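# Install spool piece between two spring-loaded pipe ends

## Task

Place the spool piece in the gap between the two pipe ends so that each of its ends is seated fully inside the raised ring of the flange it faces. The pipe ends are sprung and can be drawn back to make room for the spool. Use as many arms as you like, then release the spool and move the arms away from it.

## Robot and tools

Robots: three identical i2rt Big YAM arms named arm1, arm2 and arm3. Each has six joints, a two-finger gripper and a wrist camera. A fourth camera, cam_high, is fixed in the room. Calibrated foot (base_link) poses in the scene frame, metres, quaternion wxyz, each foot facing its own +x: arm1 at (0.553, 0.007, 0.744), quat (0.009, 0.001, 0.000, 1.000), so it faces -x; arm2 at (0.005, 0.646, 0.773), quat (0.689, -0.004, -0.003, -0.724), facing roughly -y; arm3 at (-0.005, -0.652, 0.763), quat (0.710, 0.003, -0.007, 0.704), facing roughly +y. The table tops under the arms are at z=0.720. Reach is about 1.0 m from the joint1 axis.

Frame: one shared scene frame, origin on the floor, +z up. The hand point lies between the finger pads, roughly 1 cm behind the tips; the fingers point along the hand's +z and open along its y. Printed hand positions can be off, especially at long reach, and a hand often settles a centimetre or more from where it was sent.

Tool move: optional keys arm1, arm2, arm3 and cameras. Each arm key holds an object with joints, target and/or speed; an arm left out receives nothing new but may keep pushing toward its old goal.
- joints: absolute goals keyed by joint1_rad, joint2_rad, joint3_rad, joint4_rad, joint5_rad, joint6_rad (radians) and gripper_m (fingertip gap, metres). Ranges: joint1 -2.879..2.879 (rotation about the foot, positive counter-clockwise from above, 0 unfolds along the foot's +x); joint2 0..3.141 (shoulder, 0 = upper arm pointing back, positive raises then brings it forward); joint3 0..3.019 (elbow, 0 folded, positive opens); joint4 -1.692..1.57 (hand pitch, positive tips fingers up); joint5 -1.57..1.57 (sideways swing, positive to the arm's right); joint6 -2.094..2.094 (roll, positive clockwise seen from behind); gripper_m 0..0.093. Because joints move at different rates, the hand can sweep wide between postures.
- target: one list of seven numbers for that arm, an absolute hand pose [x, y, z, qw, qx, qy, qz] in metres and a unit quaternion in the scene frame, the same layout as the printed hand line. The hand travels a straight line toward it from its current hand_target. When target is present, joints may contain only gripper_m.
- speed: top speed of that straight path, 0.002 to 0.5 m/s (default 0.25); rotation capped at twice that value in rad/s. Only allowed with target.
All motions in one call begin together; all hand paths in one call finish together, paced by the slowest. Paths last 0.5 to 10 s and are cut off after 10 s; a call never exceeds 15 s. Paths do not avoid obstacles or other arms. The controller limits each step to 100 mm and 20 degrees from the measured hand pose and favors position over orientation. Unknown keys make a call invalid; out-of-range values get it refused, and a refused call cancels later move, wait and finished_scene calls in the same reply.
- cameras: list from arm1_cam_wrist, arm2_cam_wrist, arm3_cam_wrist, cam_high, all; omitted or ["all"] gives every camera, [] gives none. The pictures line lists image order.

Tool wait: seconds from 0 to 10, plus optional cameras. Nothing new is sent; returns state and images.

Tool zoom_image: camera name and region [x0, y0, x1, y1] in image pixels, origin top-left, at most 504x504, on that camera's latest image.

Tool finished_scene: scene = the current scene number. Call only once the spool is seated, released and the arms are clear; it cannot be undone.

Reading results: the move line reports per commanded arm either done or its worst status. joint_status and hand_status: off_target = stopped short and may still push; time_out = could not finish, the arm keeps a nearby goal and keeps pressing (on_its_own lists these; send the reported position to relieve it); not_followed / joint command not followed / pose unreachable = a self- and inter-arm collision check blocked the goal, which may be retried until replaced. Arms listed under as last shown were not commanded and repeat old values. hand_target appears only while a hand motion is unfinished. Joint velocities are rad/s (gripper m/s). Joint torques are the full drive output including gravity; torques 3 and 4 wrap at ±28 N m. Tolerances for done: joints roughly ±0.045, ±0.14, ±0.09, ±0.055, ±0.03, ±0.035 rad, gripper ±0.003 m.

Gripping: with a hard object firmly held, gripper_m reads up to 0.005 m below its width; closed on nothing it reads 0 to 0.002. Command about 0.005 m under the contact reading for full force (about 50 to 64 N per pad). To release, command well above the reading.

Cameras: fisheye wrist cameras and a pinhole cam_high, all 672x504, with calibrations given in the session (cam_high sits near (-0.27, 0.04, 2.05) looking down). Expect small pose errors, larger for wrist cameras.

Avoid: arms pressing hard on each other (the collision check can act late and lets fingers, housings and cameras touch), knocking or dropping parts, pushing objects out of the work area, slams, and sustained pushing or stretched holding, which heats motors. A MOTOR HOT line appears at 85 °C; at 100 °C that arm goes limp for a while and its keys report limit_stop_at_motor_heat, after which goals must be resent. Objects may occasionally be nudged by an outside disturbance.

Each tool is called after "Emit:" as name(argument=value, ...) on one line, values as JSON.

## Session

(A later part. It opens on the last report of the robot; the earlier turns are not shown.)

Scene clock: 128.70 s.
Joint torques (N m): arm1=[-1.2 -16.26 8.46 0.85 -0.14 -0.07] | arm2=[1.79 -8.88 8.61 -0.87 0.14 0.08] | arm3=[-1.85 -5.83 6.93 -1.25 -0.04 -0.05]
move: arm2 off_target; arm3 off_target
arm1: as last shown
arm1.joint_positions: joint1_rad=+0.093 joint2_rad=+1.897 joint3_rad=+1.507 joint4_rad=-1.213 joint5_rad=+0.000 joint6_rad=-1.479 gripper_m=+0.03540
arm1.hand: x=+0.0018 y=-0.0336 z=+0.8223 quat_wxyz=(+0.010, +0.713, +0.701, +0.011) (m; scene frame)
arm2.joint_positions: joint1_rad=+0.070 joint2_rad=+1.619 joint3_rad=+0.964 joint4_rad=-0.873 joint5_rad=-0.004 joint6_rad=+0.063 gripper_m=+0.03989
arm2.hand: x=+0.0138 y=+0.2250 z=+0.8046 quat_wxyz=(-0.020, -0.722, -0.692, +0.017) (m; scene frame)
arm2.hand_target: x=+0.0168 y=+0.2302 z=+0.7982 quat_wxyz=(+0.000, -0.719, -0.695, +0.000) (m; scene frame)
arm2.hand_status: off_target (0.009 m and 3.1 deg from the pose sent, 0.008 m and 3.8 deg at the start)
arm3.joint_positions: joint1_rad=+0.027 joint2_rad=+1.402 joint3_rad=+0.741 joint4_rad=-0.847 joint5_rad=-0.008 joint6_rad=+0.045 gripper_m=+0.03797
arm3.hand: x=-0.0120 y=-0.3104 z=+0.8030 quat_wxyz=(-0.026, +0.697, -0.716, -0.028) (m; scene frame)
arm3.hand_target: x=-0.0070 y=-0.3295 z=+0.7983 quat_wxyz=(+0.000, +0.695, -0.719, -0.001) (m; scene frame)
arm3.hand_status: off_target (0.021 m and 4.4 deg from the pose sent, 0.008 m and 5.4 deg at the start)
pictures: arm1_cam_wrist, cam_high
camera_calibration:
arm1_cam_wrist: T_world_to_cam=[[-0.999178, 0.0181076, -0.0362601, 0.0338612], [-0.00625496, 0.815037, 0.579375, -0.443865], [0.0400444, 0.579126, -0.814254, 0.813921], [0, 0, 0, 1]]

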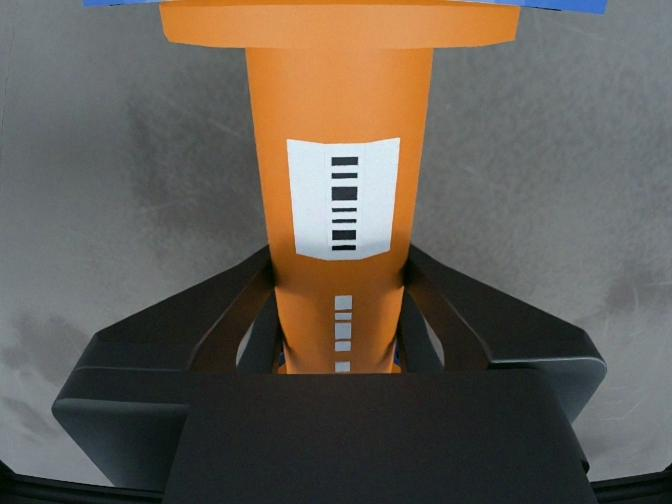

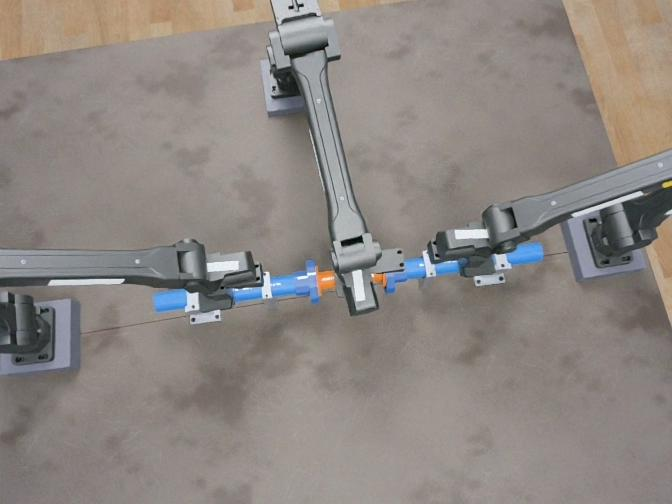

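Emit:
move(arm3={"target":[-0.0065,-0.305,0.798,0,0.6947,-0.7193,0],"speed":0.05}, arm2={"target":[0.0170,0.224,0.798,0,0.7193,0.6947,0],"speed":0.04}, cameras=["cam_high","arm1_cam_wrist"])

Emit:
zoom_image(camera="cam_high", region=[290, 220, 410, 320])

Scene clock: 133.10 s.
Joint torques (N m): arm1=[-0.79 -16.56 8.7 0.84 -0.2 -0.08] | arm2=[1.79 -8.64 9.06 -0.58 0.14 0.08] | arm3=[-1.9 -5.36 8.85 -0.2 -0.03 -0.05]
move: arm2 off_target; arm3 off_target
arm1.joint_positions: joint1_rad=+0.088 joint2_rad=+1.902 joint3_rad=+1.503 joint4_rad=-1.213 joint5_rad=+0.002 joint6_rad=-1.479 gripper_m=+0.03540
arm1.hand: x=+0.0034 y=-0.0302 z=+0.8186 quat_wxyz=(+0.012, +0.715, +0.699, +0.015) (m; scene frame)
arm2.joint_positions: joint1_rad=+0.070 joint2_rad=+1.629 joint3_rad=+0.976 joint4_rad=-0.886 joint5_rad=-0.004 joint6_rad=+0.063 gripper_m=+0.03989
arm2.hand: x=+0.0138 y=+0.2232 z=+0.8047 quat_wxyz=(-0.017, -0.722, -0.692, +0.014) (m; scene frame)
arm2.hand_target: x=+0.0169 y=+0.2242 z=+0.7981 quat_wxyz=(+0.000, -0.719, -0.695, +0.000) (m; scene frame)
arm2.hand_status: off_target (0.007 m and 2.5 deg from the pose sent, 0.007 m and 3.1 deg at the start)
arm3.joint_positions: joint1_rad=+0.027 joint2_rad=+1.442 joint3_rad=+0.780 joint4_rad=-0.881 joint5_rad=-0.008 joint6_rad=+0.045 gripper_m=+0.03797
arm3.hand: x=-0.0121 y=-0.3036 z=+0.8023 quat_wxyz=(-0.014, +0.698, -0.716, -0.016) (m; scene frame)
arm3.hand_target: x=-0.0066 y=-0.3051 z=+0.7981 quat_wxyz=(+0.000, +0.695, -0.719, +0.000) (m; scene frame)
arm3.hand_status: off_target (0.007 m and 2.5 deg from the pose sent, 0.009 m and 4.4 deg at the start)
pictures: arm1_cam_wrist, cam_high
camera_calibration:
arm1_cam_wrist: T_world_to_cam=[[-0.998736, 0.0234745, -0.0444365, 0.0420235], [-0.00674233, 0.813625, 0.581351, -0.446109], [0.0498016, 0.580916, -0.812439, 0.807385], [0, 0, 0, 1]]

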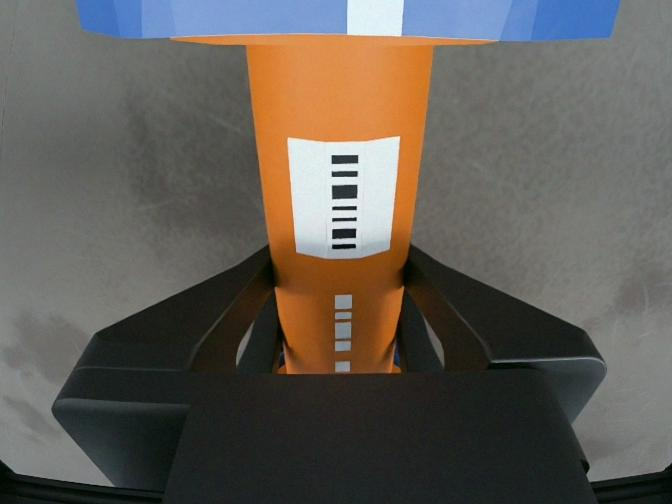

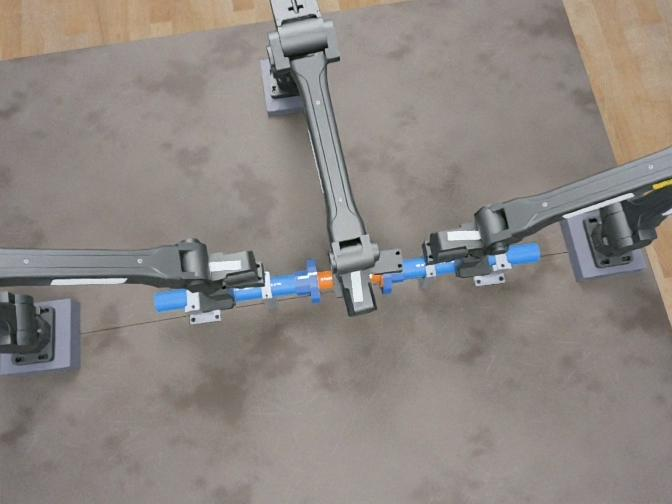

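Scaled by 4.200 from the camera's 672x504 image, which has a finer 960x720 frame.

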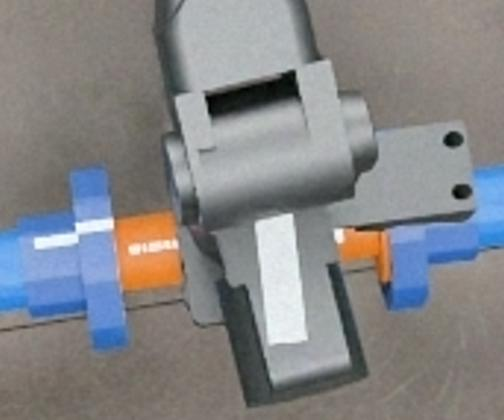

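Emit:
move(arm3={"target":[-0.0065,-0.288,0.798,0,0.6947,-0.7193,0],"speed":0.05}, arm2={"target":[0.0170,0.216,0.798,0,0.7193,0.6947,0],"speed":0.04}, cameras=["cam_high","arm1_cam_wrist"])

Emit:
zoom_image(camera="cam_high", region=[290, 220, 410, 320])

Scene clock: 139.90 s.
Joint torques (N m): arm1=[-0.73 -16.56 8.7 0.83 -0.26 -0.07] | arm2=[1.79 -8.29 9.78 -0.05 0.14 0.07] | arm3=[-1.61 -4.48 10.21 0.65 -0.02 -0.07]
Heat: arm1: hottest joint3_rad 37 °C; arm2: hottest joint3_rad 36 °C; arm3: hottest joint3_rad 32 °C.
move: arm2 done; arm3 off_target
arm1.joint_positions: joint1_rad=+0.088 joint2_rad=+1.903 joint3_rad=+1.503 joint4_rad=-1.213 joint5_rad=+0.003 joint6_rad=-1.479 gripper_m=+0.03540
arm1.hand: x=+0.0034 y=-0.0300 z=+0.8182 quat_wxyz=(+0.012, +0.715, +0.699, +0.016) (m; scene frame)
arm2.joint_positions: joint1_rad=+0.070 joint2_rad=+1.640 joint3_rad=+0.991 joint4_rad=-0.907 joint5_rad=-0.004 joint6_rad=+0.063 gripper_m=+0.03989
arm2.hand: x=+0.0138 y=+0.2225 z=+0.8047 quat_wxyz=(-0.010, -0.722, -0.692, +0.008) (m; scene frame)
arm2.hand_target: x=+0.0169 y=+0.2163 z=+0.7980 quat_wxyz=(+0.000, -0.719, -0.695, +0.000) (m; scene frame)
arm2.hand_status: done (0.010 m and 1.6 deg from the pose sent, 0.010 m and 2.5 deg at the start)
arm3.joint_positions: joint1_rad=+0.027 joint2_rad=+1.468 joint3_rad=+0.809 joint4_rad=-0.912 joint5_rad=-0.008 joint6_rad=+0.045 gripper_m=+0.03796
arm3.hand: x=-0.0122 y=-0.3000 z=+0.8023 quat_wxyz=(-0.004, +0.698, -0.716, -0.005) (m; scene frame)
arm3.hand_target: x=-0.0065 y=-0.2885 z=+0.7980 quat_wxyz=(+0.000, +0.695, -0.719, +0.000) (m; scene frame)
arm3.hand_status: off_target (0.014 m and 0.9 deg from the pose sent, 0.017 m and 2.4 deg at the start)
pictures: arm1_cam_wrist, cam_high
camera_calibration:
arm1_cam_wrist: T_world_to_cam=[[-0.998708, 0.0234855, -0.0450541, 0.0425298], [-0.0071721, 0.812709, 0.582626, -0.447159], [0.0502992, 0.582197, -0.811491, 0.806164], [0, 0, 0, 1]]

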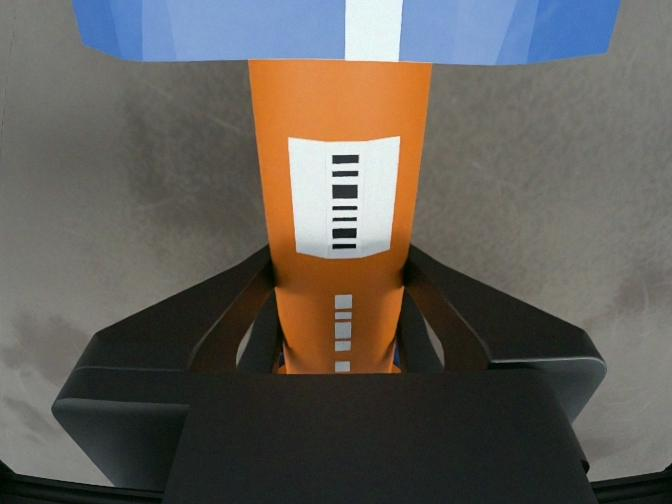

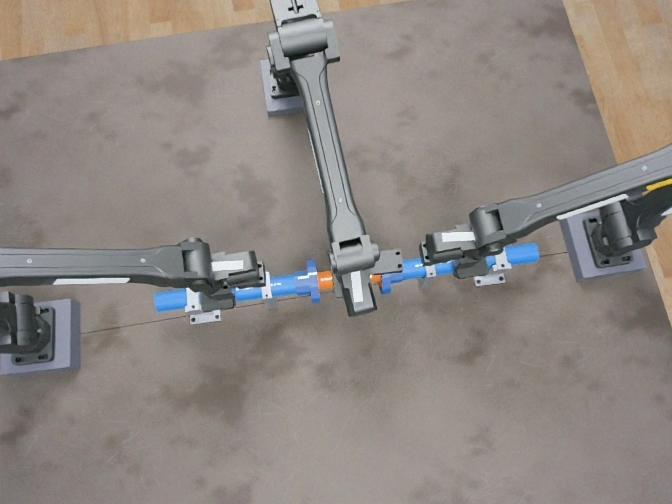

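Scaled by 4.200 from the camera's 672x504 image, which has a finer 960x720 frame.

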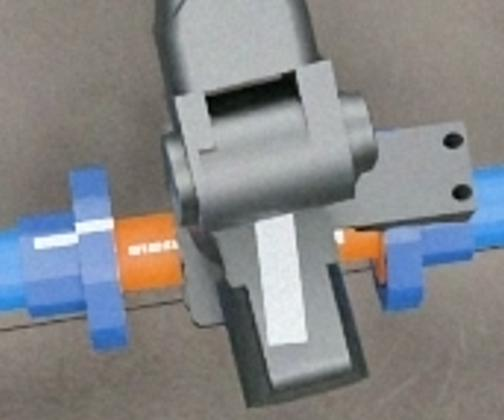

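Seated. Release all grips and retreat.

Emit:
move(arm2={"joints":{"gripper_m":0.09}}, arm3={"joints":{"gripper_m":0.09}}, cameras=[])

Emit:
move(arm1={"joints":{"gripper_m":0.06}}, cameras=["cam_high","arm1_cam_wrist"])

Emit:
zoom_image(camera="cam_high", region=[290, 220, 410, 320])

Scene clock: 144.43 s.
Joint torques (N m): arm1=[-0.67 -16.56 8.7 0.84 -0.26 -0.07] | arm2=[1.73 -10.46 9.55 0.16 0.14 0.08] | arm3=[-1.26 -7.18 10.11 0.79 -0.02 -0.06]
move: arm2 done; arm3 done
arm1: as last shown
arm2.joint_positions: joint1_rad=+0.070 joint2_rad=+1.665 joint3_rad=+0.991 joint4_rad=-0.915 joint5_rad=-0.004 joint6_rad=+0.063 gripper_m=+0.08988
arm2.joint_status: all done
arm2.hand: x=+0.0137 y=+0.2269 z=+0.7947 quat_wxyz=(+0.002, -0.722, -0.692, -0.003) (m; scene frame)
arm3.joint_positions: joint1_rad=+0.027 joint2_rad=+1.500 joint3_rad=+0.810 joint4_rad=-0.913 joint5_rad=-0.008 joint6_rad=+0.045 gripper_m=+0.08991
arm3.joint_status: all done
arm3.hand: x=-0.0121 y=-0.3028 z=+0.7919 quat_wxyz=(+0.007, +0.697, -0.717, +0.006) (m; scene frame)
pictures: none

Scene clock: 145.03 s.
Joint torques (N m): arm1=[-0.91 -16.32 8.73 0.84 -0.16 -0.07] | arm2=[1.73 -10.4 9.57 0.17 0.13 0.08] | arm3=[-2.37 -7.41 9.83 0.69 -0.04 -0.09]
move: arm1 done
arm1.joint_positions: joint1_rad=+0.088 joint2_rad=+1.900 joint3_rad=+1.503 joint4_rad=-1.213 joint5_rad=+0.001 joint6_rad=-1.479 gripper_m=+0.05983
arm1.joint_status: all done
arm1.hand: x=+0.0033 y=-0.0305 z=+0.8194 quat_wxyz=(+0.012, +0.715, +0.699, +0.014) (m; scene frame)
arm2, arm3: as last shown
arm2.joint_positions: joint1_rad=+0.070 joint2_rad=+1.665 joint3_rad=+0.991 joint4_rad=-0.915 joint5_rad=-0.004 joint6_rad=+0.063 gripper_m=+0.08991
arm3.joint_positions: joint1_rad=+0.027 joint2_rad=+1.500 joint3_rad=+0.810 joint4_rad=-0.913 joint5_rad=-0.008 joint6_rad=+0.045 gripper_m=+0.08994
pictures: arm1_cam_wrist, cam_high
camera_calibration:
arm1_cam_wrist: T_world_to_cam=[[-0.998807, 0.0230822, -0.043026, 0.040825], [-0.00617967, 0.814355, 0.580334, -0.445561], [0.0484338, 0.579907, -0.813241, 0.808794], [0, 0, 0, 1]]

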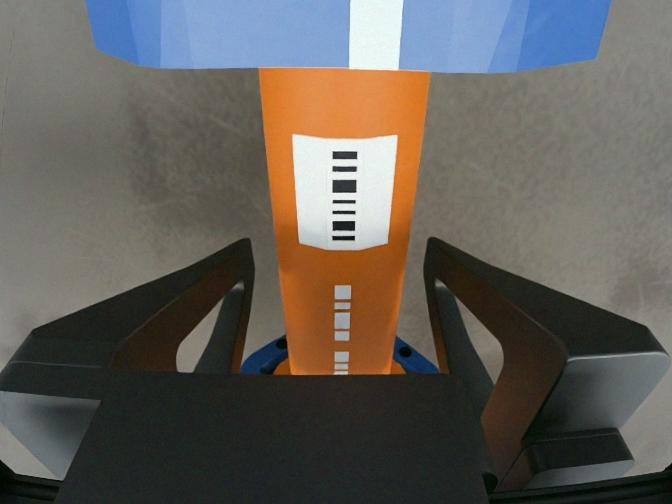

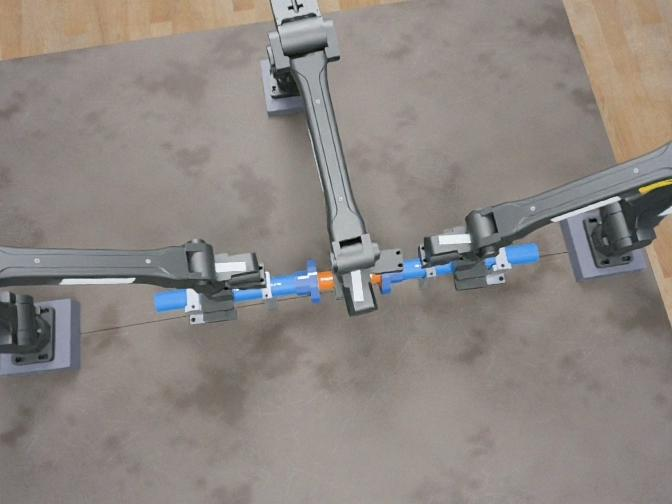

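Scaled by 4.200 from the camera's 672x504 image, which has a finer 960x720 frame.

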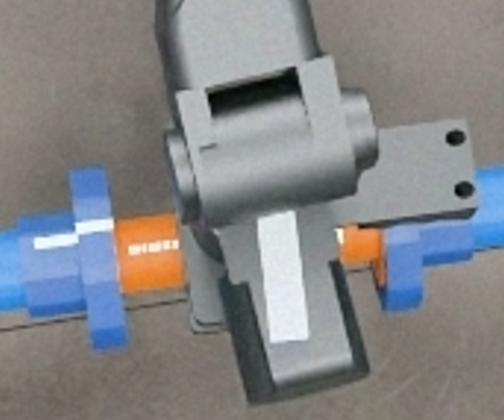

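Emit:
move(arm1={"target":[0.02,-0.031,1.0,0,0.714,0.70,0]}, arm2={"target":[0.0135,0.24,0.97,0,0.7193,0.6947,0]}, arm3={"target":[-0.009,-0.31,0.97,0,0.6947,-0.7193,0]}, cameras=[])

Emit:
move(arm1={"target":[0.28,0.0,1.03,0,0.719,0.695,0]}, cameras=["cam_high","arm1_cam_wrist"])

Emit:
zoom_image(camera="cam_high", region=[290, 220, 410, 320])

Emit:
zoom_image(camera="arm1_cam_wrist", region=[472, 0, 672, 240])

Scene clock: 150.57 s.
Joint torques (N m): arm1=[-0.38 -13.33 11.86 -0.06 -0.09 0.11] | arm2=[1.2 -9.64 12.78 0.1 0.15 0.01] | arm3=[-1.85 -6.36 12.64 0.4 0 -0.1]
move: arm1 off_target; arm2 off_target; arm3 off_target
arm1.joint_positions: joint1_rad=+0.088 joint2_rad=+1.728 joint3_rad=+1.715 joint4_rad=-1.582 joint5_rad=+0.001 joint6_rad=-1.479 gripper_m=+0.05996
arm1.hand: x=+0.0305 y=-0.0285 z=+0.9890 quat_wxyz=(+0.007, +0.715, +0.699, +0.008) (m; scene frame)
arm1.hand_target: x=+0.0205 y=-0.0310 z=+0.9999 quat_wxyz=(+0.000, +0.714, +0.700, +0.000) (m; scene frame)
arm1.hand_status: off_target (0.015 m and 1.2 deg from the pose sent, 0.181 m and 2.1 deg at the start)
arm2.joint_positions: joint1_rad=+0.070 joint2_rad=+1.428 joint3_rad=+1.177 joint4_rad=-1.371 joint5_rad=-0.004 joint6_rad=+0.063 gripper_m=+0.08991
arm2.hand: x=+0.0135 y=+0.2550 z=+0.9520 quat_wxyz=(+0.014, -0.722, -0.692, -0.014) (m; scene frame)
arm2.hand_target: x=+0.0134 y=+0.2408 z=+0.9699 quat_wxyz=(+0.000, -0.719, -0.695, +0.000) (m; scene frame)
arm2.hand_status: off_target (0.023 m and 2.3 deg from the pose sent, 0.176 m and 0.6 deg at the start)
arm3.joint_positions: joint1_rad=+0.027 joint2_rad=+1.258 joint3_rad=+1.048 joint4_rad=-1.409 joint5_rad=-0.008 joint6_rad=+0.045 gripper_m=+0.08994
arm3.hand: x=-0.0128 y=-0.3230 z=+0.9542 quat_wxyz=(+0.012, +0.697, -0.717, +0.012) (m; scene frame)
arm3.hand_target: x=-0.0090 y=-0.3106 z=+0.9700 quat_wxyz=(+0.000, +0.695, -0.719, +0.000) (m; scene frame)
arm3.hand_status: off_target (0.021 m and 2.0 deg from the pose sent, 0.178 m and 1.1 deg at the start)
pictures: none

Scene clock: 152.43 s.
Joint torques (N m): arm1=[-1.32 -4.42 8.55 -0.01 -0.08 -0.08] | arm2=[1.14 -9.64 12.79 0.12 0.14 0] | arm3=[-1.85 -6.01 12.74 0.61 0.02 -0.08]
move: arm1 done
arm1.joint_positions: joint1_rad=+0.055 joint2_rad=+1.053 joint3_rad=+1.150 joint4_rad=-1.660 joint5_rad=+0.001 joint6_rad=-1.492 gripper_m=+0.05996
arm1.hand: x=+0.2783 y=-0.0022 z=+1.0297 quat_wxyz=(-0.004, +0.722, +0.692, -0.004) (m; scene frame)
arm1.hand_target: x=+0.2800 y=+0.0000 z=+1.0301 quat_wxyz=(+0.000, +0.719, +0.695, +0.000) (m; scene frame)
arm1.hand_status: done (0.003 m and 0.8 deg from the pose sent, 0.254 m and 1.4 deg at the start)
arm2, arm3: as last shown
arm2.hand: x=+0.0135 y=+0.2551 z=+0.9520 quat_wxyz=(+0.014, -0.722, -0.692, -0.014) (m; scene frame)
pictures: arm1_cam_wrist, cam_high
camera_calibration:
arm1_cam_wrist: T_world_to_cam=[[-0.999069, 0.0428657, 0.00480927, 0.274814], [0.0377754, 0.815661, 0.577295, -0.598014], [0.0208234, 0.57694, -0.816521, 0.96114], [0, 0, 0, 1]]

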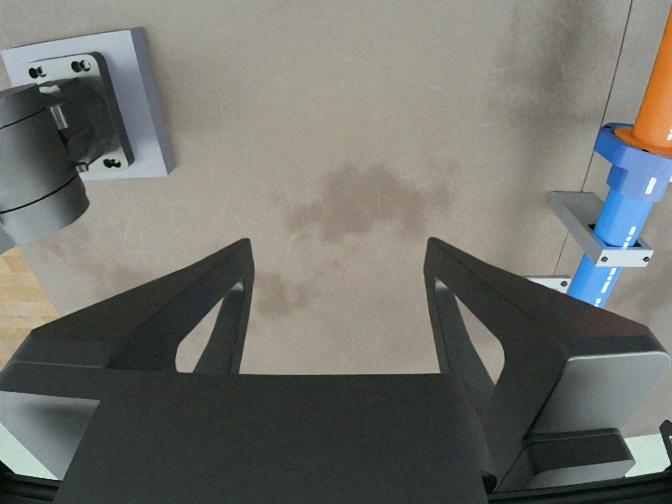

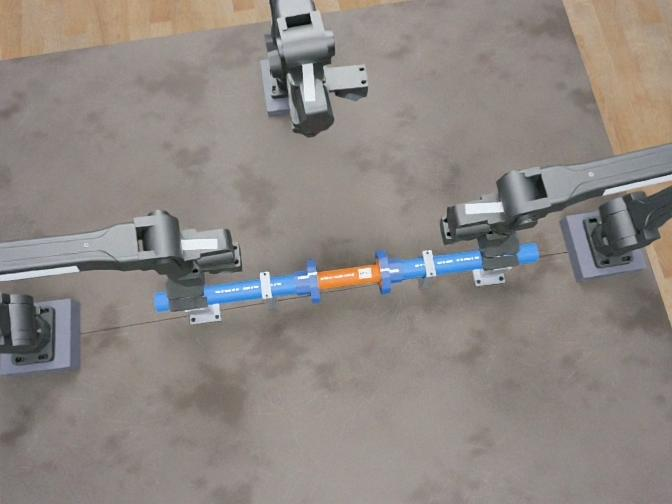

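Scaled by 4.200 from the camera's 672x504 image, which has a finer 960x720 frame.

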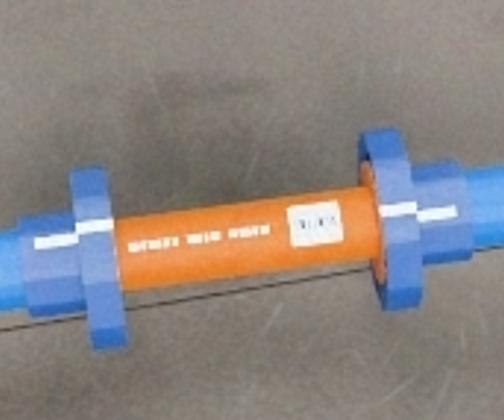

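Scaled by 2.100 from the camera's 672x504 image, which has a finer 960x720 frame.

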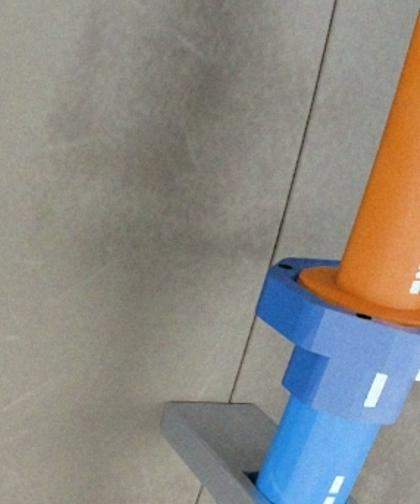

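Emit:
finished_scene(scene=2)

The scene is finished: the task was done.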